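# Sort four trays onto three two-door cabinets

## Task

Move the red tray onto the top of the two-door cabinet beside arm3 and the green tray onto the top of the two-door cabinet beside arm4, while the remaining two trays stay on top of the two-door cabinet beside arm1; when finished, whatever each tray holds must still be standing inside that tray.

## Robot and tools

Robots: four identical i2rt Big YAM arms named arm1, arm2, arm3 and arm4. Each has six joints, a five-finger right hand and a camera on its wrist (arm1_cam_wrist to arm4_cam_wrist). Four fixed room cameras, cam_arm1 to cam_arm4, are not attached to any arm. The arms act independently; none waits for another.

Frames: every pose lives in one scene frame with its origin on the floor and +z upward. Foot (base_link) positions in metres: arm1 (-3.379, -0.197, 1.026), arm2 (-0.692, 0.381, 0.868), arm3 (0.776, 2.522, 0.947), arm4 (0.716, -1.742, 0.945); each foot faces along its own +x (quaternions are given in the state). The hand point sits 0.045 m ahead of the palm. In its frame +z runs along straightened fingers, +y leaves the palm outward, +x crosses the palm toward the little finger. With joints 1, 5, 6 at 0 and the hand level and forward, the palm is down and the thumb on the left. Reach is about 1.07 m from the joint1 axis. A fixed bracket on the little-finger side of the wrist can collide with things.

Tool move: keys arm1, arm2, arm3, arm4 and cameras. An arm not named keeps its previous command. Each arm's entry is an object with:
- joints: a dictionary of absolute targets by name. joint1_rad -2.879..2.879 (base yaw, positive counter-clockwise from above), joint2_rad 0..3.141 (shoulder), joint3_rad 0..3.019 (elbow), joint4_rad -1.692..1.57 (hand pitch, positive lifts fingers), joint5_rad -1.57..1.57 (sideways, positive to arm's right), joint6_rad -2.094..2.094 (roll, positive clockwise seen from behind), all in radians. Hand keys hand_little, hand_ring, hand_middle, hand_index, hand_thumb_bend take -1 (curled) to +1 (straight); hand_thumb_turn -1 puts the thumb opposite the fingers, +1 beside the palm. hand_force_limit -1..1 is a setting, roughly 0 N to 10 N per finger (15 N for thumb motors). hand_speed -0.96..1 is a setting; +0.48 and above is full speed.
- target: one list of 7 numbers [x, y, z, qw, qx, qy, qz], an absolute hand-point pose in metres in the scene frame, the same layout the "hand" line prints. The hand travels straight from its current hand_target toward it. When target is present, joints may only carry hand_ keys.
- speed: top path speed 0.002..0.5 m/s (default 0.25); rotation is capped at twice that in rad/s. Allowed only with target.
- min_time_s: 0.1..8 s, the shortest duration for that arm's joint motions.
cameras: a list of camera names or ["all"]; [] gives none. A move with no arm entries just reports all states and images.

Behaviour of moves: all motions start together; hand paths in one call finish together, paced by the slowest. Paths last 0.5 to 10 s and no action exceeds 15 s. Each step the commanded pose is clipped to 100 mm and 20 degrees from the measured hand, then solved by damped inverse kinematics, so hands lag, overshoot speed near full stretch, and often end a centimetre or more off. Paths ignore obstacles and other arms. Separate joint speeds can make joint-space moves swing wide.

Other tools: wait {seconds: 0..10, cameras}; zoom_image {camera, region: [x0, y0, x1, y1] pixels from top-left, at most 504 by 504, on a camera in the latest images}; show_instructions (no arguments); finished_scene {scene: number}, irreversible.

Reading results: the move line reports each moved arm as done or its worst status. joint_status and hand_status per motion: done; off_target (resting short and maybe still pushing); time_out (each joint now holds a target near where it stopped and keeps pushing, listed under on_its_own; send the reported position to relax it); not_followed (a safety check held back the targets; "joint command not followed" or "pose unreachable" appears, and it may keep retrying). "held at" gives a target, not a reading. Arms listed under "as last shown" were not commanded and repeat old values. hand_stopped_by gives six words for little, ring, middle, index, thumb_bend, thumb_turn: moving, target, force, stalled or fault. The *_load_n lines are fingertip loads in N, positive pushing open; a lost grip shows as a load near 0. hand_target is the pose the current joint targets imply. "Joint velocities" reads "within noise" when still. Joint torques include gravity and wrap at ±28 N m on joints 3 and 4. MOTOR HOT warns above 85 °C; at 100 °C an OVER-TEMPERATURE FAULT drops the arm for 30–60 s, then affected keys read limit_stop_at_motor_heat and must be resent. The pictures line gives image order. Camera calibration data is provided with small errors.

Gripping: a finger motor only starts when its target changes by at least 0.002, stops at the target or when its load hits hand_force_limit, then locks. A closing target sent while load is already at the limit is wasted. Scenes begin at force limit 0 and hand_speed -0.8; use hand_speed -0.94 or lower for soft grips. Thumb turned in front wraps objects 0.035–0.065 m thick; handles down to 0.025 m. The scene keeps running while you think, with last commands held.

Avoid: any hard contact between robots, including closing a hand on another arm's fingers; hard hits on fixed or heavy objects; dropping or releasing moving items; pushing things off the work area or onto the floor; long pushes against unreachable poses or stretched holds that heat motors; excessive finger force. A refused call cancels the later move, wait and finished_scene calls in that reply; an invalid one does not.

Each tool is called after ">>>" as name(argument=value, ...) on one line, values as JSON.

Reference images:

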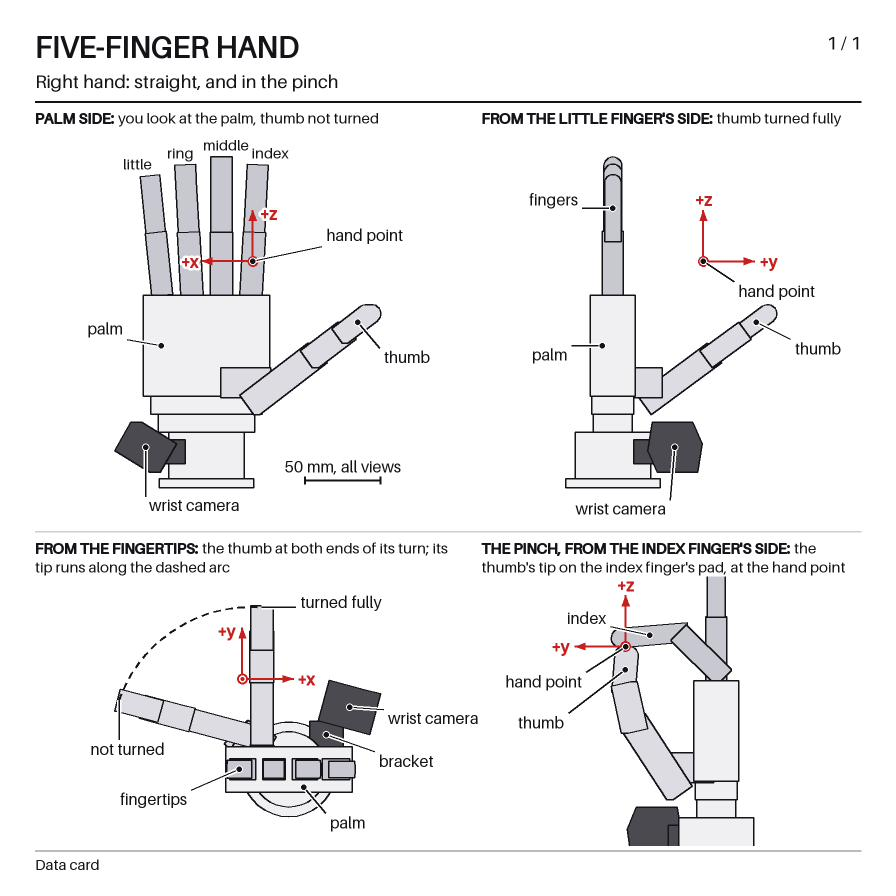

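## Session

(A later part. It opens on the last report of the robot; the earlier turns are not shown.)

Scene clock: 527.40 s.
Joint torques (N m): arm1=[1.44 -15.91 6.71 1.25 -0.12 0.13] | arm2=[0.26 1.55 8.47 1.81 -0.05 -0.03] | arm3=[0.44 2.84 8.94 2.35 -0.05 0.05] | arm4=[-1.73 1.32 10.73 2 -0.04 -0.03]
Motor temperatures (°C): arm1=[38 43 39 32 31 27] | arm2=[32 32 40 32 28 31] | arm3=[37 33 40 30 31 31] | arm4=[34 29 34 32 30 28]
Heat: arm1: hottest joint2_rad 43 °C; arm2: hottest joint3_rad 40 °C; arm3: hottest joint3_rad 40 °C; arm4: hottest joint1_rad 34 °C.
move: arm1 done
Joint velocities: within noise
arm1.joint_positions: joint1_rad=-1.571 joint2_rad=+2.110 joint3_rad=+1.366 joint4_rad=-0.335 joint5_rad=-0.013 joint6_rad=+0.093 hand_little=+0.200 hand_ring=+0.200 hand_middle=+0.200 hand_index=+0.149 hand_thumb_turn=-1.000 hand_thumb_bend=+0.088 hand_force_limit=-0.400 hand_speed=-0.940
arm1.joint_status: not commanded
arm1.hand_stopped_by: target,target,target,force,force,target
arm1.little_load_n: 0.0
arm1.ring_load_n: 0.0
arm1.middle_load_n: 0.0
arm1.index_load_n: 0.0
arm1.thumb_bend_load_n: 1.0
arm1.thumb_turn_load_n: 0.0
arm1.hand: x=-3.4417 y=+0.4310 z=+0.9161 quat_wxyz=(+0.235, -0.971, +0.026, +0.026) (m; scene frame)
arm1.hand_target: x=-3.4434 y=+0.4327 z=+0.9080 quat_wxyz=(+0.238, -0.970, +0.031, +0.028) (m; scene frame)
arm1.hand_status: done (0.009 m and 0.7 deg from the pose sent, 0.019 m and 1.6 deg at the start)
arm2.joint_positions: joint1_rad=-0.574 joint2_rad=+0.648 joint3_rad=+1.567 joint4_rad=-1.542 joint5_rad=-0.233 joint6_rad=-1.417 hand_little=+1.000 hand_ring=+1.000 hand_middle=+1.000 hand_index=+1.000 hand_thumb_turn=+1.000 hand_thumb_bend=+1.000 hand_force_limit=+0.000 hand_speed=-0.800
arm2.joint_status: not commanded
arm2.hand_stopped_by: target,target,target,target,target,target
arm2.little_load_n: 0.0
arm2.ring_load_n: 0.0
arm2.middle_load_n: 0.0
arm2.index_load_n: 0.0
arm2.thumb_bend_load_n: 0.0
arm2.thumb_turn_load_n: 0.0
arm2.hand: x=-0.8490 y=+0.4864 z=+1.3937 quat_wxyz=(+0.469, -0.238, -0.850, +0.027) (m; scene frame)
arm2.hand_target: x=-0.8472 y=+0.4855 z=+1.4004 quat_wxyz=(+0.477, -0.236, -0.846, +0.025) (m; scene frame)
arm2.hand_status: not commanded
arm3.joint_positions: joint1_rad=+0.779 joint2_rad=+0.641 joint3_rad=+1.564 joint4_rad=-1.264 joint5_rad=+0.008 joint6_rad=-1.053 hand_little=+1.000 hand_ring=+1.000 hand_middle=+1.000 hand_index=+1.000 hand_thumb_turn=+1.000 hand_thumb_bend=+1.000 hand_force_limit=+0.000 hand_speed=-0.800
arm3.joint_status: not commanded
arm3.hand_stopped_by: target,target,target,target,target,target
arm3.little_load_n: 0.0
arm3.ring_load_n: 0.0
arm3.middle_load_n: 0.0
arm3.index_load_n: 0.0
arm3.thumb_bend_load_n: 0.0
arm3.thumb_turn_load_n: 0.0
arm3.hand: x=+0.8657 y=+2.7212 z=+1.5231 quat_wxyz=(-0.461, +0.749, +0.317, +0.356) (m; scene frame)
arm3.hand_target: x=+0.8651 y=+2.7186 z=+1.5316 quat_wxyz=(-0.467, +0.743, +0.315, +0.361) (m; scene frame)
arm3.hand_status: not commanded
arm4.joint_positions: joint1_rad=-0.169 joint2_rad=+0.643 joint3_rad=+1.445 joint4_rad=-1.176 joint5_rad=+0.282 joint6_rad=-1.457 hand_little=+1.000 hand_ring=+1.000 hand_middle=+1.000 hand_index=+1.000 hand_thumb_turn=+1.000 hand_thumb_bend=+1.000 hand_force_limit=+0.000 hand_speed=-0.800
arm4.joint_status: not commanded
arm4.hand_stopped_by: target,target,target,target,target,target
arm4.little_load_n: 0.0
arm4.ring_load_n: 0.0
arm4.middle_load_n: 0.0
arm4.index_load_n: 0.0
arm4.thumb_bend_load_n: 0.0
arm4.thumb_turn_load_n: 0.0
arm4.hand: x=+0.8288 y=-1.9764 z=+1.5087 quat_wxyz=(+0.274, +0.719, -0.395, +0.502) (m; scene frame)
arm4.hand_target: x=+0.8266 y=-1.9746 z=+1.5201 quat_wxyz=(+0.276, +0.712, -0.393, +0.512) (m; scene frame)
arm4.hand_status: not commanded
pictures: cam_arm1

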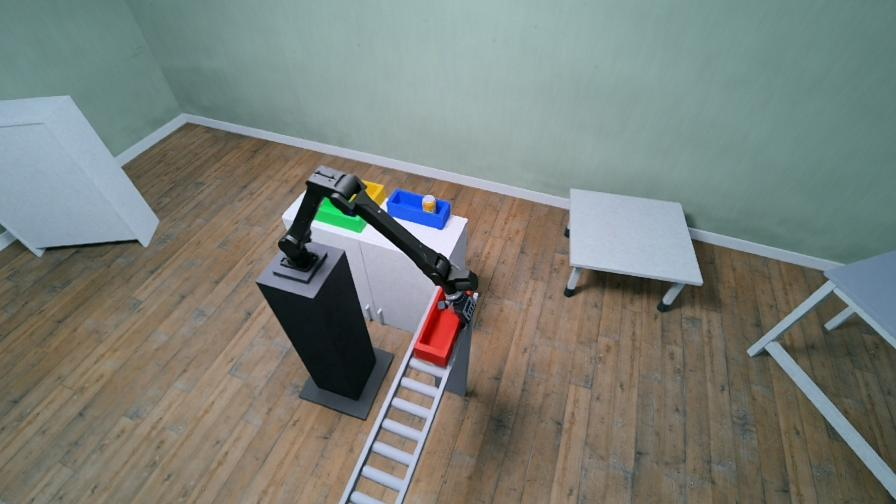

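>>> move(arm1={"target": [-3.4435, 0.418, 0.925, 0.2363, -0.9706, 0.0310, 0.0280], "speed": 0.05}, cameras=["cam_arm1"])

>>> zoom_image(camera="cam_arm1", region=[390, 250, 490, 370])

Scene clock: 531.67 s.
Joint torques (N m): arm1=[1.55 -18.61 5.89 0.43 -0.11 0.12] | arm2=[0.73 1.32 8.5 1.89 0.01 -0.02] | arm3=[0.5 2.84 8.94 2.35 -0.05 0.05] | arm4=[-1.61 1.44 10.82 1.96 -0.03 -0.02]
Motor temperatures (°C): arm1=[38 43 39 32 31 27] | arm2=[32 32 40 32 28 31] | arm3=[37 33 40 30 31 31] | arm4=[34 29 34 32 30 28]
Heat: arm1: hottest joint2_rad 43 °C; arm2: hottest joint3_rad 40 °C; arm3: hottest joint3_rad 40 °C; arm4: hottest joint1_rad 34 °C.
move: arm1 done
Joint velocities: within noise
arm1.joint_positions: joint1_rad=-1.571 joint2_rad=+2.091 joint3_rad=+1.328 joint4_rad=-0.326 joint5_rad=-0.013 joint6_rad=+0.095 hand_little=+0.200 hand_ring=+0.200 hand_middle=+0.200 hand_index=+0.149 hand_thumb_turn=-1.000 hand_thumb_bend=+0.088 hand_force_limit=-0.400 hand_speed=-0.940
arm1.joint_status: not commanded
arm1.hand_stopped_by: target,target,target,force,force,target
arm1.little_load_n: 0.0
arm1.ring_load_n: 0.0
arm1.middle_load_n: 1.5
arm1.index_load_n: 0.0
arm1.thumb_bend_load_n: 0.0
arm1.thumb_turn_load_n: 0.0
arm1.hand: x=-3.4414 y=+0.4183 z=+0.9153 quat_wxyz=(+0.231, -0.972, +0.027, +0.026) (m; scene frame)
arm1.hand_target: x=-3.4435 y=+0.4180 z=+0.9249 quat_wxyz=(+0.236, -0.971, +0.031, +0.028) (m; scene frame)
arm1.hand_status: done (0.010 m and 0.8 deg from the pose sent, 0.016 m and 0.6 deg at the start)
arm2, arm3, arm4: as last shown
arm2.little_load_n: -0.5
arm3.index_load_n: -0.5
arm3.thumb_bend_load_n: 0.5
pictures: cam_arm1

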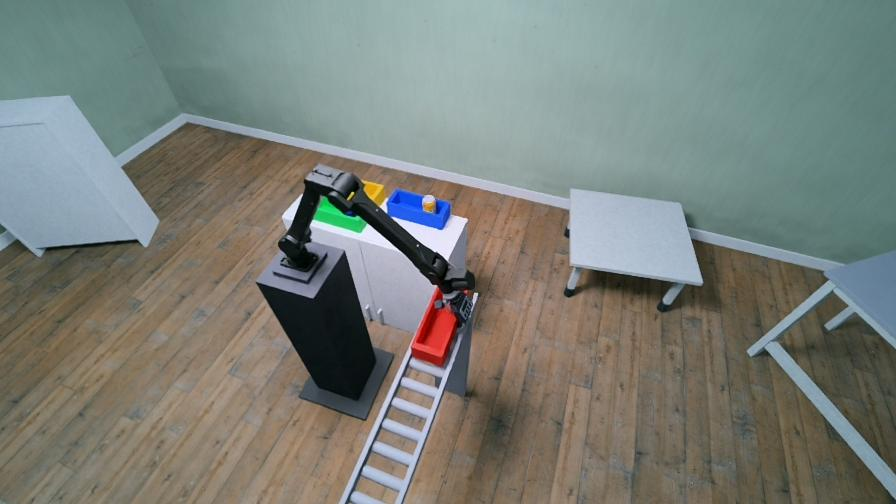

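Scaled by 4.200 from the camera's 896x504 image, which has a finer 1280x720 frame.

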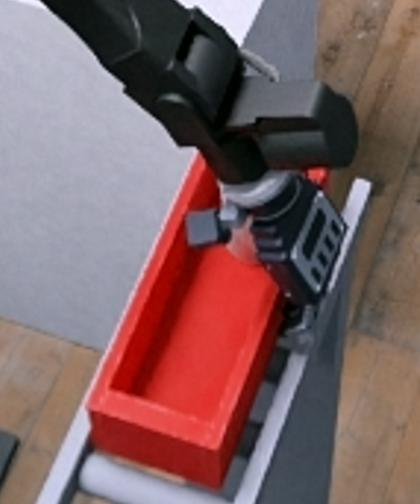

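>>> zoom_image(camera="cam_arm1", region=[395, 320, 465, 380])

>>> move(cameras=["arm1_cam_wrist"])

Scaled by 7.200 from the camera's 896x504 image, which has a finer 1280x720 frame.

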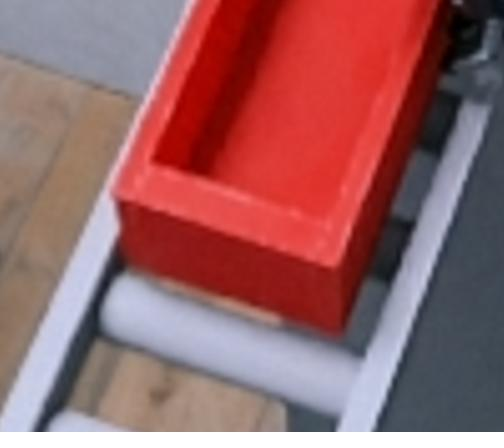

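Scene clock: 534.00 s.
Joint torques (N m): arm1=[1.49 -18.61 5.87 0.44 -0.11 0.12] | arm2=[0.38 1.38 8.39 1.89 -0.02 0.03] | arm3=[0.44 2.84 8.94 2.35 -0.05 0.05] | arm4=[-1.67 1.44 10.73 1.94 0.01 -0.01]
Motor temperatures (°C): arm1=[38 43 39 32 31 27] | arm2=[32 32 40 32 28 31] | arm3=[37 33 40 30 31 31] | arm4=[34 29 34 32 30 28]
Heat: arm1: hottest joint2_rad 43 °C; arm2: hottest joint3_rad 40 °C; arm3: hottest joint3_rad 40 °C; arm4: hottest joint1_rad 34 °C.
Joint velocities: within noise
arm1.joint_positions: joint1_rad=-1.571 joint2_rad=+2.091 joint3_rad=+1.328 joint4_rad=-0.326 joint5_rad=-0.013 joint6_rad=+0.095 hand_little=+0.200 hand_ring=+0.200 hand_middle=+0.200 hand_index=+0.149 hand_thumb_turn=-1.000 hand_thumb_bend=+0.088 hand_force_limit=-0.400 hand_speed=-0.940
arm1.joint_status: not commanded
arm1.hand_stopped_by: target,target,target,force,force,target
arm1.little_load_n: 0.0
arm1.ring_load_n: 0.0
arm1.middle_load_n: 1.0
arm1.index_load_n: 0.0
arm1.thumb_bend_load_n: 0.0
arm1.thumb_turn_load_n: 0.0
arm1.hand: x=-3.4414 y=+0.4183 z=+0.9153 quat_wxyz=(+0.231, -0.972, +0.027, +0.026) (m; scene frame)
arm1.hand_target: x=-3.4435 y=+0.4180 z=+0.9248 quat_wxyz=(+0.236, -0.971, +0.031, +0.028) (m; scene frame)
arm1.hand_status: done (0.010 m and 0.8 deg from the pose sent, 0.016 m and 0.6 deg at the start)
arm2.joint_positions: joint1_rad=-0.574 joint2_rad=+0.648 joint3_rad=+1.567 joint4_rad=-1.542 joint5_rad=-0.233 joint6_rad=-1.417 hand_little=+1.000 hand_ring=+1.000 hand_middle=+1.000 hand_index=+1.000 hand_thumb_turn=+1.000 hand_thumb_bend=+1.000 hand_force_limit=+0.000 hand_speed=-0.800
arm2.joint_status: not commanded
arm2.hand_stopped_by: target,target,target,target,target,target
arm2.little_load_n: 0.0
arm2.ring_load_n: 0.0
arm2.middle_load_n: -0.5
arm2.index_load_n: 0.0
arm2.thumb_bend_load_n: 0.0
arm2.thumb_turn_load_n: 0.0
arm2.hand: x=-0.8490 y=+0.4864 z=+1.3937 quat_wxyz=(+0.469, -0.238, -0.850, +0.027) (m; scene frame)
arm2.hand_target: x=-0.8472 y=+0.4855 z=+1.4004 quat_wxyz=(+0.477, -0.236, -0.846, +0.025) (m; scene frame)
arm2.hand_status: not commanded
arm3.joint_positions: joint1_rad=+0.779 joint2_rad=+0.641 joint3_rad=+1.564 joint4_rad=-1.264 joint5_rad=+0.008 joint6_rad=-1.053 hand_little=+1.000 hand_ring=+1.000 hand_middle=+1.000 hand_index=+1.000 hand_thumb_turn=+1.000 hand_thumb_bend=+1.000 hand_force_limit=+0.000 hand_speed=-0.800
arm3.joint_status: not commanded
arm3.hand_stopped_by: target,target,target,target,target,target
arm3.little_load_n: 0.0
arm3.ring_load_n: 0.0
arm3.middle_load_n: 0.0
arm3.index_load_n: 0.0
arm3.thumb_bend_load_n: 0.0
arm3.thumb_turn_load_n: 0.0
arm3.hand: x=+0.8657 y=+2.7212 z=+1.5231 quat_wxyz=(-0.461, +0.749, +0.317, +0.356) (m; scene frame)
arm3.hand_target: x=+0.8651 y=+2.7186 z=+1.5316 quat_wxyz=(-0.467, +0.743, +0.315, +0.361) (m; scene frame)
arm3.hand_status: not commanded
arm4.joint_positions: joint1_rad=-0.169 joint2_rad=+0.643 joint3_rad=+1.445 joint4_rad=-1.176 joint5_rad=+0.282 joint6_rad=-1.457 hand_little=+1.000 hand_ring=+1.000 hand_middle=+1.000 hand_index=+1.000 hand_thumb_turn=+1.000 hand_thumb_bend=+1.000 hand_force_limit=+0.000 hand_speed=-0.800
arm4.joint_status: not commanded
arm4.hand_stopped_by: target,target,target,target,target,target
arm4.little_load_n: 0.0
arm4.ring_load_n: 0.0
arm4.middle_load_n: 0.0
arm4.index_load_n: 0.0
arm4.thumb_bend_load_n: 0.0
arm4.thumb_turn_load_n: 0.0
arm4.hand: x=+0.8288 y=-1.9764 z=+1.5087 quat_wxyz=(+0.274, +0.719, -0.395, +0.502) (m; scene frame)
arm4.hand_target: x=+0.8266 y=-1.9746 z=+1.5201 quat_wxyz=(+0.276, +0.712, -0.393, +0.512) (m; scene frame)
arm4.hand_status: not commanded
pictures: arm1_cam_wrist
camera_calibration:
arm1_cam_wrist: T_world_to_cam=[[0.226227, -0.868475, -0.441103, 1.54119], [-0.844356, -0.400631, 0.355748, -3.05616], [-0.485678, 0.291968, -0.823936, -0.920576], [0, 0, 0, 1]] pos_world=[-3.37625, 0.382867, 1.00855]

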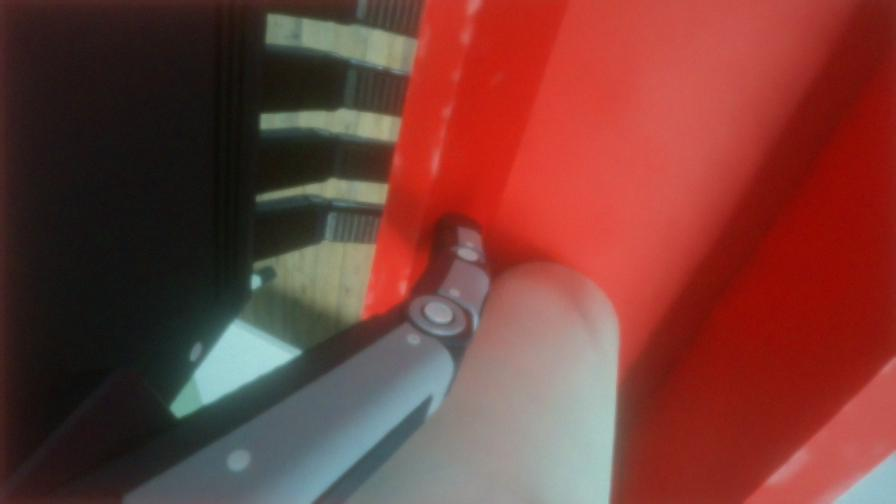

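>>> move(arm1={"target": [-3.4435, 0.426, 0.958, 0.2363, -0.9706, 0.0310, 0.0280], "speed": 0.05}, cameras=["cam_arm1"])

>>> zoom_image(camera="cam_arm1", region=[390, 270, 480, 370])

Scene clock: 538.30 s.
Joint torques (N m): arm1=[1.49 -18.43 9.1 -0.34 -0.12 0.11] | arm2=[0.38 1.32 8.58 1.96 -0.05 0] | arm3=[0.44 2.84 8.94 2.35 -0.05 0.05] | arm4=[-1.44 1.38 10.73 1.98 -0.04 -0.01]
Motor temperatures (°C): arm1=[38 43 38 32 31 27] | arm2=[32 32 40 32 28 31] | arm3=[37 33 40 30 31 31] | arm4=[34 29 34 32 30 28]
Heat: arm1: hottest joint2_rad 43 °C; arm2: hottest joint3_rad 40 °C; arm3: hottest joint3_rad 40 °C; arm4: hottest joint1_rad 34 °C.
move: arm1 off_target
Joint velocities: within noise
arm1.joint_positions: joint1_rad=-1.571 joint2_rad=+2.049 joint3_rad=+1.328 joint4_rad=-0.384 joint5_rad=-0.013 joint6_rad=+0.096 hand_little=+0.200 hand_ring=+0.200 hand_middle=+0.200 hand_index=+0.149 hand_thumb_turn=-1.000 hand_thumb_bend=+0.088 hand_force_limit=-0.400 hand_speed=-0.940
arm1.joint_status: not commanded
arm1.hand_stopped_by: target,target,target,force,force,target
arm1.little_load_n: 0.0
arm1.ring_load_n: 0.0
arm1.middle_load_n: 3.5
arm1.index_load_n: 0.0
arm1.thumb_bend_load_n: 0.0
arm1.thumb_turn_load_n: 0.0
arm1.hand: x=-3.4411 y=+0.4126 z=+0.9362 quat_wxyz=(+0.223, -0.974, +0.028, +0.025) (m; scene frame)
arm1.hand_target: x=-3.4435 y=+0.4255 z=+0.9579 quat_wxyz=(+0.236, -0.971, +0.031, +0.028) (m; scene frame)
arm1.hand_status: off_target (0.026 m and 1.6 deg from the pose sent, 0.043 m and 0.8 deg at the start)
arm2, arm3, arm4: as last shown
arm2.middle_load_n: 0.0
pictures: cam_arm1

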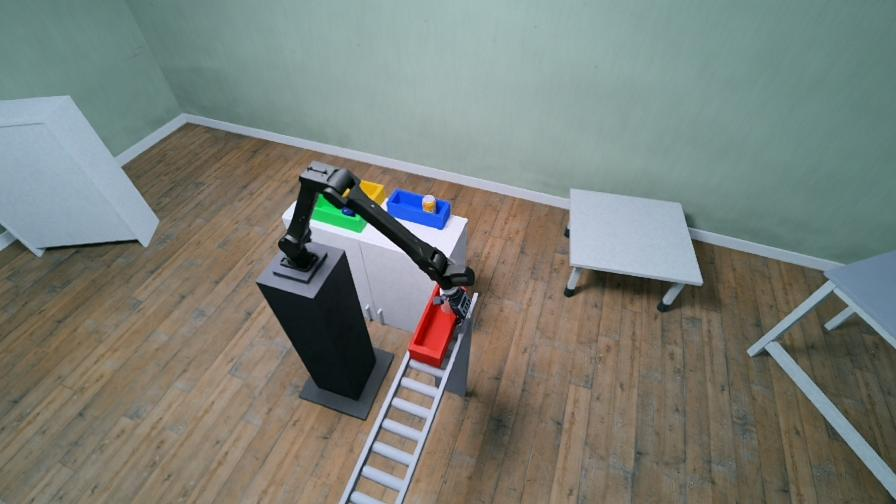

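Scaled by 5.040 from the camera's 896x504 image, which has a finer 1280x720 frame.

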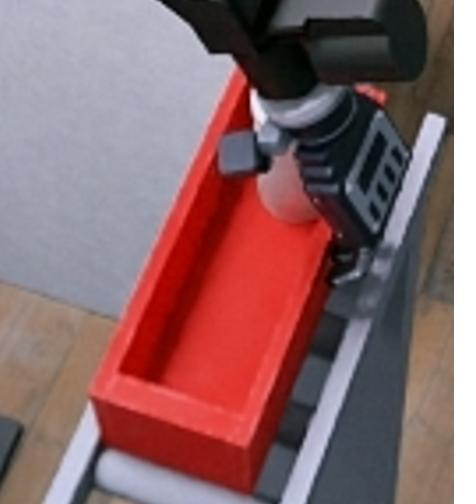

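>>> move(arm1={"joints": {"hand_speed": -0.7, "hand_thumb_bend": 0.4, "hand_index": 0.25, "hand_middle": 0.25}})

>>> move(arm1={"target": [-3.4435, 0.420, 0.905, 0.2363, -0.9706, 0.0310, 0.0280], "speed": 0.05}, cameras=["cam_arm1", "arm1_cam_wrist"])

>>> zoom_image(camera="cam_arm1", region=[390, 270, 480, 370])

Scene clock: 543.00 s.
Joint torques (N m): arm1=[1.49 -18.2 9.1 -0.06 -0.12 0.11] | arm2=[0.26 1.61 8.34 1.7 -0.02 0.01] | arm3=[0.44 2.84 8.94 2.35 -0.05 0.04] | arm4=[-1.55 1.61 10.85 1.99 -0.01 -0.02]
Motor temperatures (°C): arm1=[38 43 38 32 31 27] | arm2=[32 32 40 32 28 31] | arm3=[37 33 40 30 31 31] | arm4=[34 29 34 32 30 28]
Heat: arm1: hottest joint2_rad 43 °C; arm2: hottest joint3_rad 40 °C; arm3: hottest joint3_rad 40 °C; arm4: hottest joint1_rad 34 °C.
move: arm1 done
Joint velocities: within noise
arm1.joint_positions: joint1_rad=-1.571 joint2_rad=+2.047 joint3_rad=+1.328 joint4_rad=-0.392 joint5_rad=-0.013 joint6_rad=+0.096 hand_little=+0.200 hand_ring=+0.200 hand_middle=+0.250 hand_index=+0.250 hand_thumb_turn=-1.000 hand_thumb_bend=+0.400 hand_force_limit=-0.400 hand_speed=-0.700
arm1.joint_status: all done
arm1.hand_stopped_by: target,target,target,target,target,target
arm1.little_load_n: 0.0
arm1.ring_load_n: 1.0
arm1.middle_load_n: 0.0
arm1.index_load_n: 0.0
arm1.thumb_bend_load_n: 0.0
arm1.thumb_turn_load_n: 0.0
arm1.hand: x=-3.4410 y=+0.4109 z=+0.9368 quat_wxyz=(+0.220, -0.975, +0.028, +0.025) (m; scene frame)
arm1.hand_target: x=-3.4435 y=+0.4256 z=+0.9579 quat_wxyz=(+0.237, -0.971, +0.031, +0.028) (m; scene frame)
arm1.hand_status: not commanded
arm2, arm3, arm4: as last shown
pictures: none

Scene clock: 544.63 s.
Joint torques (N m): arm1=[1.44 -14.8 6.15 1.02 -0.12 0.11] | arm2=[0.44 0.85 8.39 1.76 -0.02 0.01] | arm3=[0.44 2.84 8.94 2.35 -0.05 0.05] | arm4=[-1.55 1.61 10.78 1.98 -0.02 -0.04]
Motor temperatures (°C): arm1=[38 43 38 32 31 27] | arm2=[32 32 40 32 28 31] | arm3=[37 33 40 30 31 31] | arm4=[34 29 34 32 30 28]
Heat: arm1: hottest joint2_rad 43 °C; arm2: hottest joint3_rad 40 °C; arm3: hottest joint3_rad 40 °C; arm4: hottest joint1_rad 34 °C.
move: arm1 off_target
Joint velocities: within noise
arm1.joint_positions: joint1_rad=-1.571 joint2_rad=+2.082 joint3_rad=+1.328 joint4_rad=-0.305 joint5_rad=-0.013 joint6_rad=+0.096 hand_little=+0.200 hand_ring=+0.200 hand_middle=+0.250 hand_index=+0.250 hand_thumb_turn=-1.000 hand_thumb_bend=+0.400 hand_force_limit=-0.400 hand_speed=-0.700
arm1.joint_status: not commanded
arm1.hand_stopped_by: target,target,target,target,target,target
arm1.little_load_n: 0.0
arm1.ring_load_n: 0.0
arm1.middle_load_n: 0.0
arm1.index_load_n: 0.0
arm1.thumb_bend_load_n: 0.0
arm1.thumb_turn_load_n: -0.5
arm1.hand: x=-3.4417 y=+0.4257 z=+0.9219 quat_wxyz=(+0.245, -0.969, +0.028, +0.027) (m; scene frame)
arm1.hand_target: x=-3.4434 y=+0.4196 z=+0.9055 quat_wxyz=(+0.236, -0.971, +0.031, +0.028) (m; scene frame)
arm1.hand_status: off_target (0.018 m and 1.1 deg from the pose sent, 0.033 m and 2.0 deg at the start)
arm2, arm3, arm4: as last shown
pictures: arm1_cam_wrist, cam_arm1
camera_calibration:
arm1_cam_wrist: T_world_to_cam=[[0.224824, -0.855519, -0.466413, 1.56354], [-0.844202, -0.410057, 0.345219, -3.04149], [-0.486598, 0.316133, -0.814422, -0.939784], [0, 0, 0, 1]] pos_world=[-3.37645, 0.387547, 1.01385]

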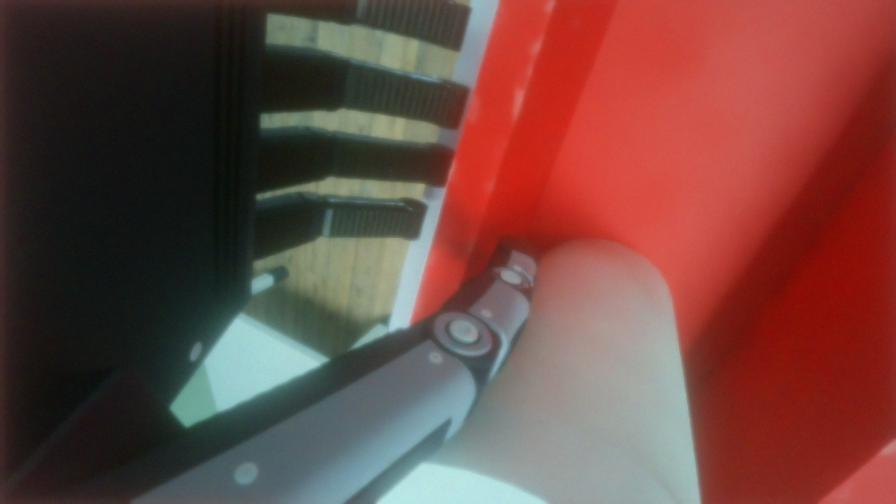

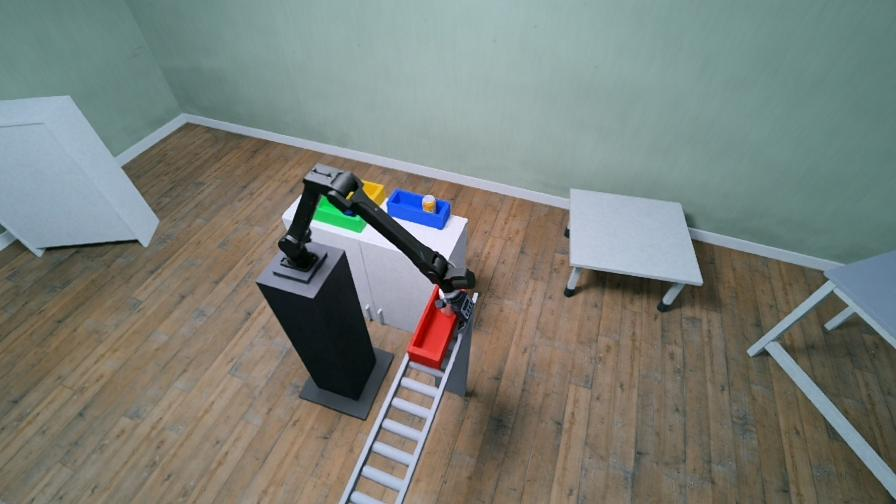

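Scaled by 5.040 from the camera's 896x504 image, which has a finer 1280x720 frame.

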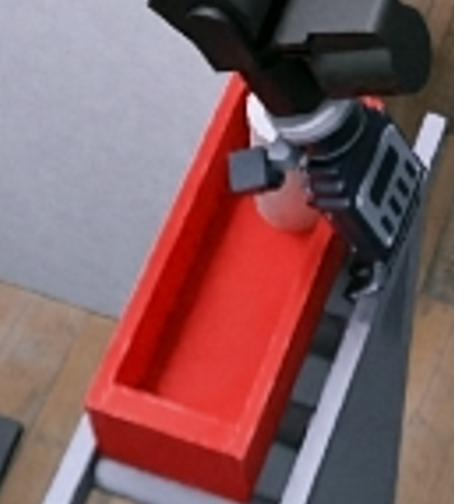

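>>> move(arm1={"target": [-3.4435, 0.418, 0.895, 0.2363, -0.9706, 0.0310, 0.0280], "speed": 0.05})

>>> move(arm1={"joints": {"hand_speed": -0.92, "hand_force_limit": -0.5, "hand_index": 0.15, "hand_middle": 0.18, "hand_ring": 0.2, "hand_little": 0.2}})

>>> move(arm1={"joints": {"hand_speed": -0.92, "hand_force_limit": 0.05, "hand_thumb_bend": -0.7}}, cameras=["cam_arm1", "arm1_cam_wrist"])

>>> zoom_image(camera="cam_arm1", region=[390, 270, 480, 370])

Scene clock: 555.33 s.
Joint torques (N m): arm1=[1.49 -14.74 5.97 0.99 -0.12 0.11] | arm2=[0.73 1.44 8.34 1.83 -0.03 0.02] | arm3=[0.44 2.84 8.94 2.35 -0.05 0.04] | arm4=[-1.38 1.32 10.7 1.94 -0.03 0.02]
Motor temperatures (°C): arm1=[38 42 38 32 31 27] | arm2=[32 31 40 32 28 31] | arm3=[37 33 40 30 31 31] | arm4=[34 29 34 32 30 28]
Heat: arm1: hottest joint2_rad 42 °C; arm2: hottest joint3_rad 40 °C; arm3: hottest joint3_rad 40 °C; arm4: hottest joint1_rad 34 °C.
move: arm1 off_target
Joint velocities: within noise
arm1.joint_positions: joint1_rad=-1.571 joint2_rad=+2.097 joint3_rad=+1.321 joint4_rad=-0.282 joint5_rad=-0.013 joint6_rad=+0.096 hand_little=+0.200 hand_ring=+0.200 hand_middle=+0.250 hand_index=+0.250 hand_thumb_turn=-1.000 hand_thumb_bend=+0.400 hand_force_limit=-0.400 hand_speed=-0.700
arm1.joint_status: not commanded
arm1.hand_stopped_by: target,target,target,target,target,target
arm1.little_load_n: 0.0
arm1.ring_load_n: 0.0
arm1.middle_load_n: 0.0
arm1.index_load_n: 0.0
arm1.thumb_bend_load_n: 0.0
arm1.thumb_turn_load_n: -0.5
arm1.hand: x=-3.4417 y=+0.4248 z=+0.9128 quat_wxyz=(+0.246, -0.968, +0.028, +0.027) (m; scene frame)
arm1.hand_target: x=-3.4434 y=+0.4174 z=+0.8953 quat_wxyz=(+0.236, -0.971, +0.031, +0.028) (m; scene frame)
arm1.hand_status: off_target (0.019 m and 1.2 deg from the pose sent, 0.028 m and 1.1 deg at the start)
arm2, arm3, arm4: as last shown
arm4.middle_load_n: 0.5
pictures: none

Scene clock: 556.27 s.
Joint torques (N m): arm1=[1.44 -14.74 5.98 1.01 -0.11 0.11] | arm2=[0.15 1.2 8.43 1.84 -0.02 0] | arm3=[0.44 2.84 8.94 2.33 -0.05 0.04] | arm4=[-1.2 1.2 10.71 1.96 -0.02 0]
Motor temperatures (°C): arm1=[38 42 38 32 31 27] | arm2=[32 31 40 32 28 31] | arm3=[37 33 40 30 31 31] | arm4=[34 29 34 32 30 28]
Heat: arm1: hottest joint2_rad 42 °C; arm2: hottest joint3_rad 40 °C; arm3: hottest joint3_rad 40 °C; arm4: hottest joint1_rad 34 °C.
move: arm1 done
Joint velocities: within noise
arm1.joint_positions: joint1_rad=-1.571 joint2_rad=+2.097 joint3_rad=+1.321 joint4_rad=-0.282 joint5_rad=-0.013 joint6_rad=+0.096 hand_little=+0.200 hand_ring=+0.200 hand_middle=+0.180 hand_index=+0.150 hand_thumb_turn=-1.000 hand_thumb_bend=+0.400 hand_force_limit=-0.500 hand_speed=-0.920
arm1.joint_status: all done
arm1.hand_stopped_by: target,target,target,target,target,target
arm1.little_load_n: 0.0
arm1.ring_load_n: 0.0
arm1.middle_load_n: 0.0
arm1.index_load_n: 0.0
arm1.thumb_bend_load_n: 0.0
arm1.thumb_turn_load_n: -0.5
arm1.hand: x=-3.4417 y=+0.4248 z=+0.9128 quat_wxyz=(+0.246, -0.968, +0.028, +0.027) (m; scene frame)
arm1.hand_target: x=-3.4434 y=+0.4174 z=+0.8953 quat_wxyz=(+0.236, -0.971, +0.031, +0.028) (m; scene frame)
arm1.hand_status: not commanded
arm2, arm3, arm4: as last shown
arm2.little_load_n: -0.5
arm4.middle_load_n: 0.0
pictures: none

Scene clock: 560.90 s.
Joint torques (N m): arm1=[1.49 -14.92 6.3 1.01 -0.11 0.11] | arm2=[0.67 1.2 8.5 1.74 -0.05 -0.01] | arm3=[0.5 2.84 8.94 2.33 -0.05 0.04] | arm4=[-1.55 1.32 10.73 1.99 -0.03 -0.01]
Motor temperatures (°C): arm1=[38 42 38 32 31 27] | arm2=[32 31 40 32 28 31] | arm3=[37 33 40 30 31 31] | arm4=[34 29 34 32 30 28]
Heat: arm1: hottest joint2_rad 42 °C; arm2: hottest joint3_rad 40 °C; arm3: hottest joint3_rad 40 °C; arm4: hottest joint1_rad 34 °C.
move: arm1 off_target
Joint velocities: within noise
arm1.joint_positions: joint1_rad=-1.571 joint2_rad=+2.099 joint3_rad=+1.317 joint4_rad=-0.282 joint5_rad=-0.013 joint6_rad=+0.096 hand_little=+0.200 hand_ring=+0.200 hand_middle=+0.180 hand_index=+0.150 hand_thumb_turn=-1.000 hand_thumb_bend=+0.062 hand_force_limit=+0.050 hand_speed=-0.920
arm1.joint_status: hand_thumb_bend off_target (ended at +0.062, target -0.700); the others done
arm1.hand_stopped_by: target,target,target,target,force,target
arm1.little_load_n: 0.0
arm1.ring_load_n: 0.0
arm1.middle_load_n: 2.5
arm1.index_load_n: 0.0
arm1.thumb_bend_load_n: 7.5
arm1.thumb_turn_load_n: 1.0
arm1.hand: x=-3.4416 y=+0.4217 z=+0.9096 quat_wxyz=(+0.243, -0.969, +0.028, +0.026) (m; scene frame)
arm1.hand_target: x=-3.4434 y=+0.4175 z=+0.8954 quat_wxyz=(+0.236, -0.971, +0.031, +0.028) (m; scene frame)
arm1.hand_status: not commanded
arm2, arm3, arm4: as last shown
arm2.little_load_n: 0.0
arm3.middle_load_n: 0.5
pictures: arm1_cam_wrist, cam_arm1
camera_calibration:
arm1_cam_wrist: T_world_to_cam=[[0.224934, -0.857812, -0.462129, 1.55182], [-0.844253, -0.408367, 0.347092, -3.04152], [-0.486458, 0.312081, -0.816066, -0.944747], [0, 0, 0, 1]] pos_world=[-3.37645, 0.38395, 1.00185]

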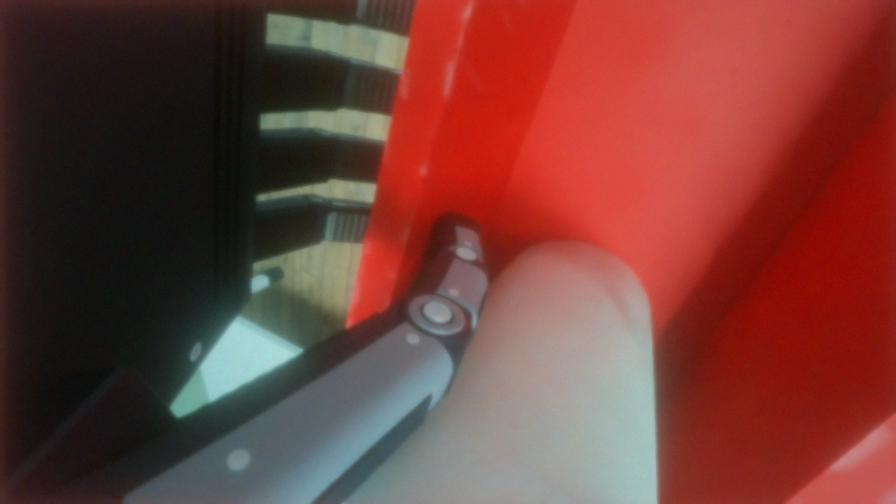

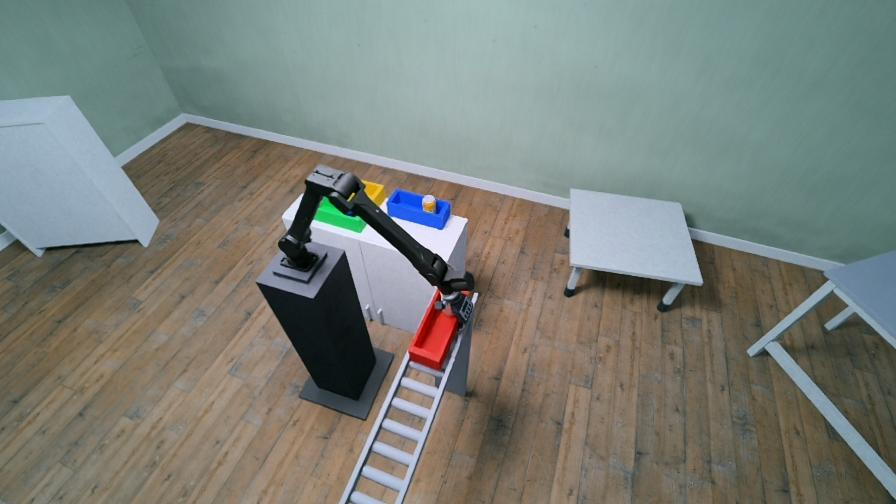

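Scaled by 5.040 from the camera's 896x504 image, which has a finer 1280x720 frame.

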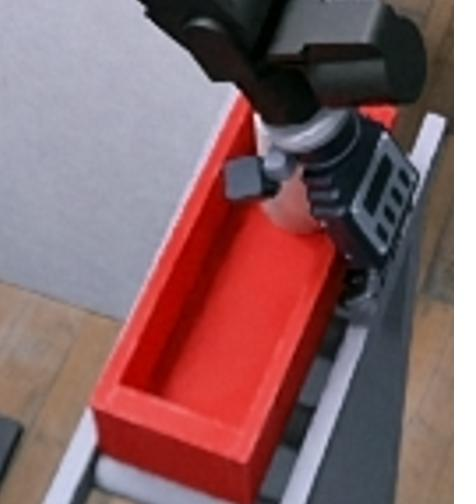

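>>> move(arm1={"joints": {"hand_speed": -0.94, "hand_force_limit": -0.4, "hand_index": 0.0}})

>>> move(arm1={"target": [-3.4435, 0.443, 0.975, 0.2363, -0.9706, 0.0310, 0.0280], "speed": 0.05}, cameras=["cam_arm1"])

>>> zoom_image(camera="cam_arm1", region=[390, 270, 480, 370])

Scene clock: 563.67 s.
Joint torques (N m): arm1=[1.49 -14.97 6.31 0.98 -0.11 0.11] | arm2=[0.44 1.2 8.39 1.81 -0.02 -0.02] | arm3=[0.5 2.84 8.94 2.35 -0.05 0.04] | arm4=[-1.44 1.2 10.81 1.96 -0.01 -0.03]
Motor temperatures (°C): arm1=[38 42 38 32 31 27] | arm2=[32 31 40 32 28 31] | arm3=[37 33 40 30 31 31] | arm4=[34 29 34 32 30 28]
Heat: arm1: hottest joint2_rad 42 °C; arm2: hottest joint3_rad 40 °C; arm3: hottest joint3_rad 40 °C; arm4: hottest joint1_rad 34 °C.
move: arm1 off_target
Joint velocities: within noise
arm1.joint_positions: joint1_rad=-1.571 joint2_rad=+2.100 joint3_rad=+1.317 joint4_rad=-0.281 joint5_rad=-0.013 joint6_rad=+0.096 hand_little=+0.200 hand_ring=+0.200 hand_middle=+0.180 hand_index=+0.135 hand_thumb_turn=-1.000 hand_thumb_bend=+0.062 hand_force_limit=-0.400 hand_speed=-0.940
arm1.joint_status: hand_index off_target (ended at +0.135, target +0.000); the others done
arm1.hand_stopped_by: target,target,target,force,force,target
arm1.little_load_n: 0.0
arm1.ring_load_n: 0.0
arm1.middle_load_n: 2.0
arm1.index_load_n: 4.5
arm1.thumb_bend_load_n: 7.5
arm1.thumb_turn_load_n: 0.5
arm1.hand: x=-3.4416 y=+0.4218 z=+0.9095 quat_wxyz=(+0.243, -0.969, +0.028, +0.026) (m; scene frame)
arm1.hand_target: x=-3.4434 y=+0.4175 z=+0.8954 quat_wxyz=(+0.236, -0.971, +0.031, +0.028) (m; scene frame)
arm1.hand_status: not commanded
arm2, arm3, arm4: as last shown
arm3.middle_load_n: 0.0
pictures: none

Scene clock: 565.97 s.
Joint torques (N m): arm1=[1.38 -20.66 10.99 -0.1 -0.17 0.1] | arm2=[0.67 1.14 8.27 1.76 -0.02 -0.02] | arm3=[0.5 2.84 8.95 2.35 -0.05 0.04] | arm4=[-1.2 1.61 10.78 1.99 -0.01 -0.03]
Motor temperatures (°C): arm1=[38 42 38 32 31 27] | arm2=[32 31 40 32 28 31] | arm3=[37 33 40 30 31 31] | arm4=[34 29 34 32 30 28]
Heat: arm1: hottest joint2_rad 42 °C; arm2: hottest joint3_rad 40 °C; arm3: hottest joint3_rad 40 °C; arm4: hottest joint1_rad 34 °C.
move: arm1 off_target
Joint velocities: within noise
arm1.joint_positions: joint1_rad=-1.571 joint2_rad=+2.076 joint3_rad=+1.369 joint4_rad=-0.455 joint5_rad=-0.013 joint6_rad=+0.097 hand_little=+0.200 hand_ring=+0.200 hand_middle=+0.181 hand_index=+0.135 hand_thumb_turn=-1.000 hand_thumb_bend=+0.064 hand_force_limit=-0.400 hand_speed=-0.940
arm1.joint_status: not commanded
arm1.hand_stopped_by: target,target,target,force,force,target
arm1.little_load_n: 0.0
arm1.ring_load_n: 0.0
arm1.middle_load_n: 6.0
arm1.index_load_n: 4.0
arm1.thumb_bend_load_n: 10.5
arm1.thumb_turn_load_n: -0.5
arm1.hand: x=-3.4409 y=+0.4086 z=+0.9300 quat_wxyz=(+0.195, -0.980, +0.029, +0.023) (m; scene frame)
arm1.hand_target: x=-3.4434 y=+0.4408 z=+0.9755 quat_wxyz=(+0.236, -0.971, +0.031, +0.028) (m; scene frame)
arm1.hand_status: off_target (0.057 m and 4.9 deg from the pose sent, 0.069 m and 0.9 deg at the start)
arm2.joint_positions: joint1_rad=-0.574 joint2_rad=+0.648 joint3_rad=+1.567 joint4_rad=-1.542 joint5_rad=-0.233 joint6_rad=-1.417 hand_little=+1.000 hand_ring=+1.000 hand_middle=+1.000 hand_index=+1.000 hand_thumb_turn=+1.000 hand_thumb_bend=+1.000 hand_force_limit=+0.000 hand_speed=-0.800
arm2.joint_status: not commanded
arm2.hand_stopped_by: target,target,target,target,target,target
arm2.little_load_n: 0.0
arm2.ring_load_n: 0.0
arm2.middle_load_n: 0.0
arm2.index_load_n: 0.0
arm2.thumb_bend_load_n: 0.0
arm2.thumb_turn_load_n: 0.0
arm2.hand: x=-0.8490 y=+0.4864 z=+1.3937 quat_wxyz=(+0.469, -0.238, -0.850, +0.027) (m; scene frame)
arm2.hand_target: x=-0.8472 y=+0.4855 z=+1.4004 quat_wxyz=(+0.477, -0.236, -0.846, +0.025) (m; scene frame)
arm2.hand_status: not commanded
arm3.joint_positions: joint1_rad=+0.779 joint2_rad=+0.641 joint3_rad=+1.564 joint4_rad=-1.264 joint5_rad=+0.008 joint6_rad=-1.053 hand_little=+1.000 hand_ring=+1.000 hand_middle=+1.000 hand_index=+1.000 hand_thumb_turn=+1.000 hand_thumb_bend=+1.000 hand_force_limit=+0.000 hand_speed=-0.800
arm3.joint_status: not commanded
arm3.hand_stopped_by: target,target,target,target,target,target
arm3.little_load_n: 0.0
arm3.ring_load_n: 0.0
arm3.middle_load_n: 0.0
arm3.index_load_n: 0.0
arm3.thumb_bend_load_n: 0.0
arm3.thumb_turn_load_n: 0.0
arm3.hand: x=+0.8657 y=+2.7212 z=+1.5231 quat_wxyz=(-0.461, +0.749, +0.317, +0.356) (m; scene frame)
arm3.hand_target: x=+0.8651 y=+2.7186 z=+1.5316 quat_wxyz=(-0.467, +0.743, +0.315, +0.361) (m; scene frame)
arm3.hand_status: not commanded
arm4.joint_positions: joint1_rad=-0.169 joint2_rad=+0.643 joint3_rad=+1.445 joint4_rad=-1.176 joint5_rad=+0.282 joint6_rad=-1.457 hand_little=+1.000 hand_ring=+1.000 hand_middle=+1.000 hand_index=+1.000 hand_thumb_turn=+1.000 hand_thumb_bend=+1.000 hand_force_limit=+0.000 hand_speed=-0.800
arm4.joint_status: not commanded
arm4.hand_stopped_by: target,target,target,target,target,target
arm4.little_load_n: 0.0
arm4.ring_load_n: 0.0
arm4.middle_load_n: 0.0
arm4.index_load_n: 0.0
arm4.thumb_bend_load_n: 0.0
arm4.thumb_turn_load_n: 0.0
arm4.hand: x=+0.8288 y=-1.9764 z=+1.5087 quat_wxyz=(+0.274, +0.719, -0.395, +0.502) (m; scene frame)
arm4.hand_target: x=+0.8266 y=-1.9746 z=+1.5201 quat_wxyz=(+0.276, +0.712, -0.393, +0.512) (m; scene frame)
arm4.hand_status: not commanded
pictures: cam_arm1

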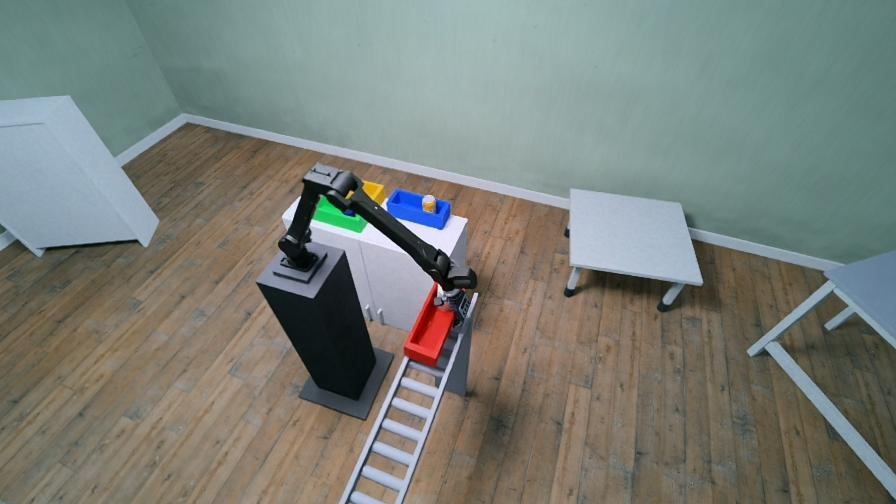

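Scaled by 5.040 from the camera's 896x504 image, which has a finer 1280x720 frame.

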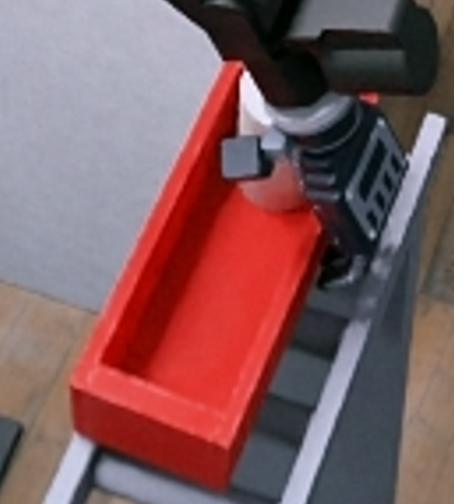

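>>> move(arm1={"target": [-3.4435, 0.464, 0.985, 0.2563, -0.9656, 0.0310, 0.0280], "speed": 0.05}, cameras=["cam_arm1"])

>>> zoom_image(camera="cam_arm1", region=[390, 270, 480, 370])

Scene clock: 571.10 s.
Joint torques (N m): arm1=[1.38 -20.25 12.05 0.34 -0.06 0.1] | arm2=[0.56 1.2 8.38 1.77 0 -0.03] | arm3=[0.44 2.84 8.92 2.33 -0.05 0.05] | arm4=[-1.32 1.26 10.81 1.98 -0.03 -0.01]
Motor temperatures (°C): arm1=[38 43 39 32 31 27] | arm2=[32 31 40 32 28 31] | arm3=[37 33 40 30 31 31] | arm4=[34 29 34 32 30 28]
Heat: arm1: hottest joint2_rad 43 °C; arm2: hottest joint3_rad 40 °C; arm3: hottest joint3_rad 40 °C; arm4: hottest joint1_rad 34 °C.
move: arm1 off_target
Joint velocities: within noise
arm1.joint_positions: joint1_rad=-1.571 joint2_rad=+2.076 joint3_rad=+1.397 joint4_rad=-0.455 joint5_rad=-0.013 joint6_rad=+0.097 hand_little=+0.200 hand_ring=+0.200 hand_middle=+0.181 hand_index=+0.135 hand_thumb_turn=-1.000 hand_thumb_bend=+0.064 hand_force_limit=-0.400 hand_speed=-0.940
arm1.joint_status: not commanded
arm1.hand_stopped_by: target,target,target,force,force,target
arm1.little_load_n: 0.0
arm1.ring_load_n: 0.0
arm1.middle_load_n: 6.0
arm1.index_load_n: 4.0
arm1.thumb_bend_load_n: 10.5
arm1.thumb_turn_load_n: 0.0
arm1.hand: x=-3.4414 y=+0.4232 z=+0.9397 quat_wxyz=(+0.209, -0.977, +0.028, +0.024) (m; scene frame)
arm1.hand_target: x=-3.4433 y=+0.4610 z=+0.9864 quat_wxyz=(+0.256, -0.966, +0.031, +0.028) (m; scene frame)
arm1.hand_status: off_target (0.061 m and 5.7 deg from the pose sent, 0.078 m and 7.3 deg at the start)
arm2, arm3, arm4: as last shown
pictures: cam_arm1

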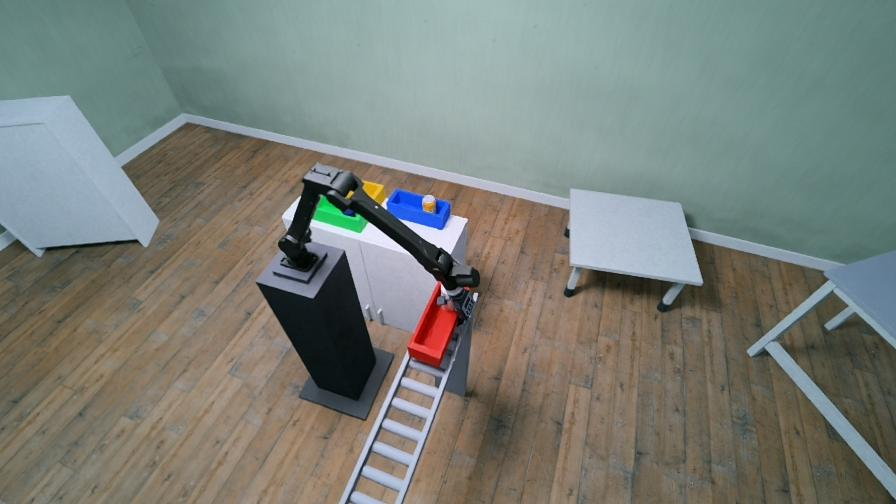

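Scaled by 5.040 from the camera's 896x504 image, which has a finer 1280x720 frame.

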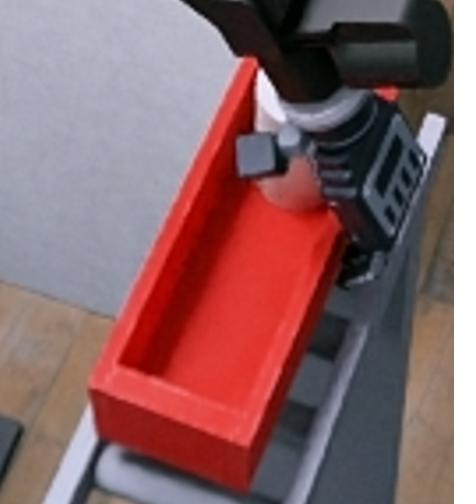

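>>> move(arm1={"target": [-3.4435, 0.433, 0.928, 0.2363, -0.9706, 0.0280, 0.0280], "speed": 0.05}, cameras=["cam_arm1"])

>>> zoom_image(camera="cam_arm1", region=[390, 270, 480, 370])

Scene clock: 580.90 s.
Joint torques (N m): arm1=[1.49 -17.55 7.3 1.03 -0.22 0.05] | arm2=[0.32 1.08 8.42 1.73 -0.07 0.01] | arm3=[0.44 2.84 8.95 2.35 -0.05 0.05] | arm4=[-1.61 1.67 10.81 1.99 -0.02 -0.01]
Motor temperatures (°C): arm1=[38 44 40 32 31 27] | arm2=[32 31 40 32 28 31] | arm3=[37 33 40 30 31 31] | arm4=[34 29 34 32 30 28]
Heat: arm1: hottest joint2_rad 44 °C; arm2: hottest joint3_rad 40 °C; arm3: hottest joint3_rad 40 °C; arm4: hottest joint1_rad 34 °C.
move: arm1 off_target
Joint velocities: within noise
arm1.joint_positions: joint1_rad=-1.571 joint2_rad=+2.097 joint3_rad=+1.368 joint4_rad=-0.376 joint5_rad=-0.013 joint6_rad=+0.097 hand_little=+0.200 hand_ring=+0.200 hand_middle=+0.181 hand_index=+0.135 hand_thumb_turn=-1.000 hand_thumb_bend=+0.064 hand_force_limit=-0.400 hand_speed=-0.940
arm1.joint_status: not commanded
arm1.hand_stopped_by: target,target,target,force,force,target
arm1.little_load_n: 0.0
arm1.ring_load_n: 0.0
arm1.middle_load_n: 6.0
arm1.index_load_n: 4.0
arm1.thumb_bend_load_n: 10.5
arm1.thumb_turn_load_n: 0.0
arm1.hand: x=-3.4416 y=+0.4244 z=+0.9219 quat_wxyz=(+0.223, -0.974, +0.028, +0.025) (m; scene frame)
arm1.hand_target: x=-3.4435 y=+0.4330 z=+0.9281 quat_wxyz=(+0.236, -0.971, +0.028, +0.028) (m; scene frame)
arm1.hand_status: off_target (0.011 m and 1.6 deg from the pose sent, 0.015 m and 3.3 deg at the start)
arm2, arm3, arm4: as last shown
pictures: cam_arm1

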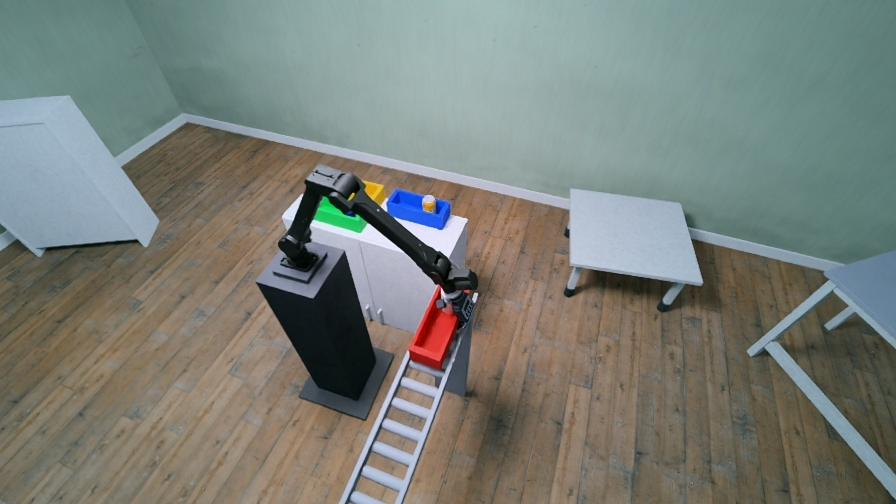

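Scaled by 5.040 from the camera's 896x504 image, which has a finer 1280x720 frame.

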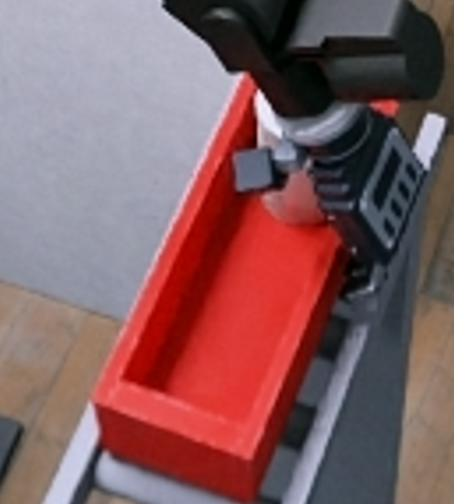

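>>> move(arm1={"target": [-3.4435, 0.4235, 0.900, 0.2343, -0.9711, 0.0280, 0.0280], "speed": 0.04}, cameras=["cam_arm1"])

>>> zoom_image(camera="cam_arm1", region=[390, 270, 480, 370])

Scene clock: 585.10 s.
Joint torques (N m): arm1=[1.44 -15.74 6.28 1.1 -0.22 0.05] | arm2=[0.38 1.08 8.29 1.88 -0.03 0.01] | arm3=[0.5 2.84 8.94 2.35 -0.05 0.04] | arm4=[-1.44 1.49 10.67 1.89 0 -0.02]
Motor temperatures (°C): arm1=[38 43 40 32 31 27] | arm2=[32 31 40 32 28 31] | arm3=[37 33 40 30 31 31] | arm4=[34 29 34 32 30 28]
Heat: arm1: hottest joint2_rad 43 °C; arm2: hottest joint3_rad 40 °C; arm3: hottest joint3_rad 40 °C; arm4: hottest joint1_rad 34 °C.
move: arm1 off_target
Joint velocities: within noise
arm1.joint_positions: joint1_rad=-1.571 joint2_rad=+2.110 joint3_rad=+1.343 joint4_rad=-0.311 joint5_rad=-0.013 joint6_rad=+0.097 hand_little=+0.200 hand_ring=+0.200 hand_middle=+0.181 hand_index=+0.135 hand_thumb_turn=-1.000 hand_thumb_bend=+0.064 hand_force_limit=-0.400 hand_speed=-0.940
arm1.joint_status: not commanded
arm1.hand_stopped_by: target,target,target,force,force,target
arm1.little_load_n: 0.0
arm1.ring_load_n: 0.0
arm1.middle_load_n: 4.0
arm1.index_load_n: 4.0
arm1.thumb_bend_load_n: 8.5
arm1.thumb_turn_load_n: 2.5
arm1.hand: x=-3.4417 y=+0.4255 z=+0.9103 quat_wxyz=(+0.236, -0.971, +0.028, +0.026) (m; scene frame)
arm1.hand_target: x=-3.4435 y=+0.4233 z=+0.9002 quat_wxyz=(+0.234, -0.971, +0.028, +0.028) (m; scene frame)
arm1.hand_status: off_target (0.011 m and 0.3 deg from the pose sent, 0.022 m and 1.4 deg at the start)
arm2, arm3, arm4: as last shown
pictures: cam_arm1

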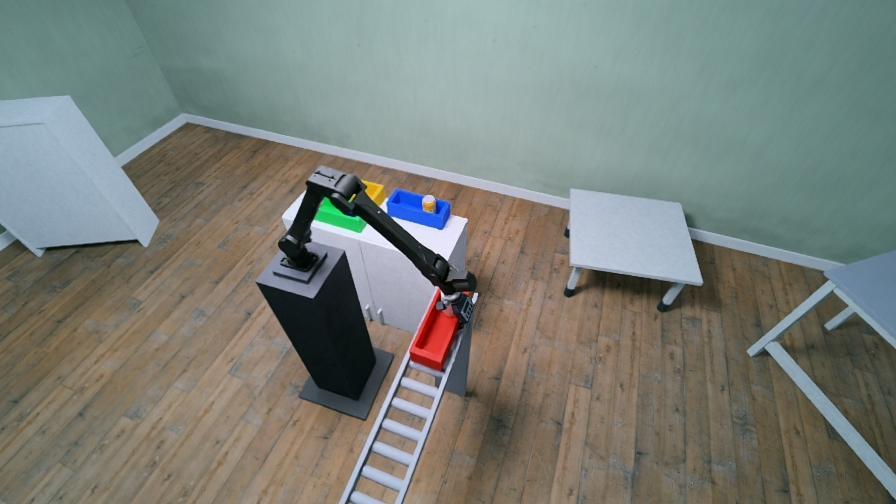

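Scaled by 5.040 from the camera's 896x504 image, which has a finer 1280x720 frame.

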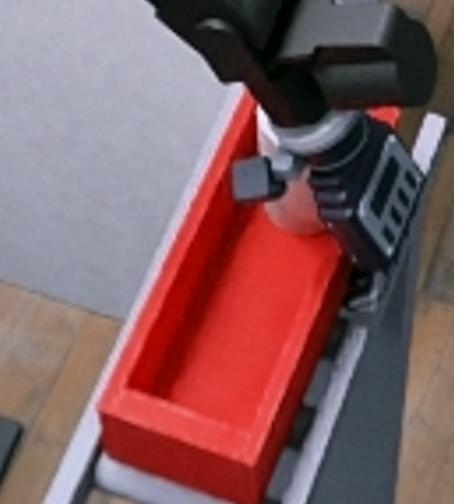

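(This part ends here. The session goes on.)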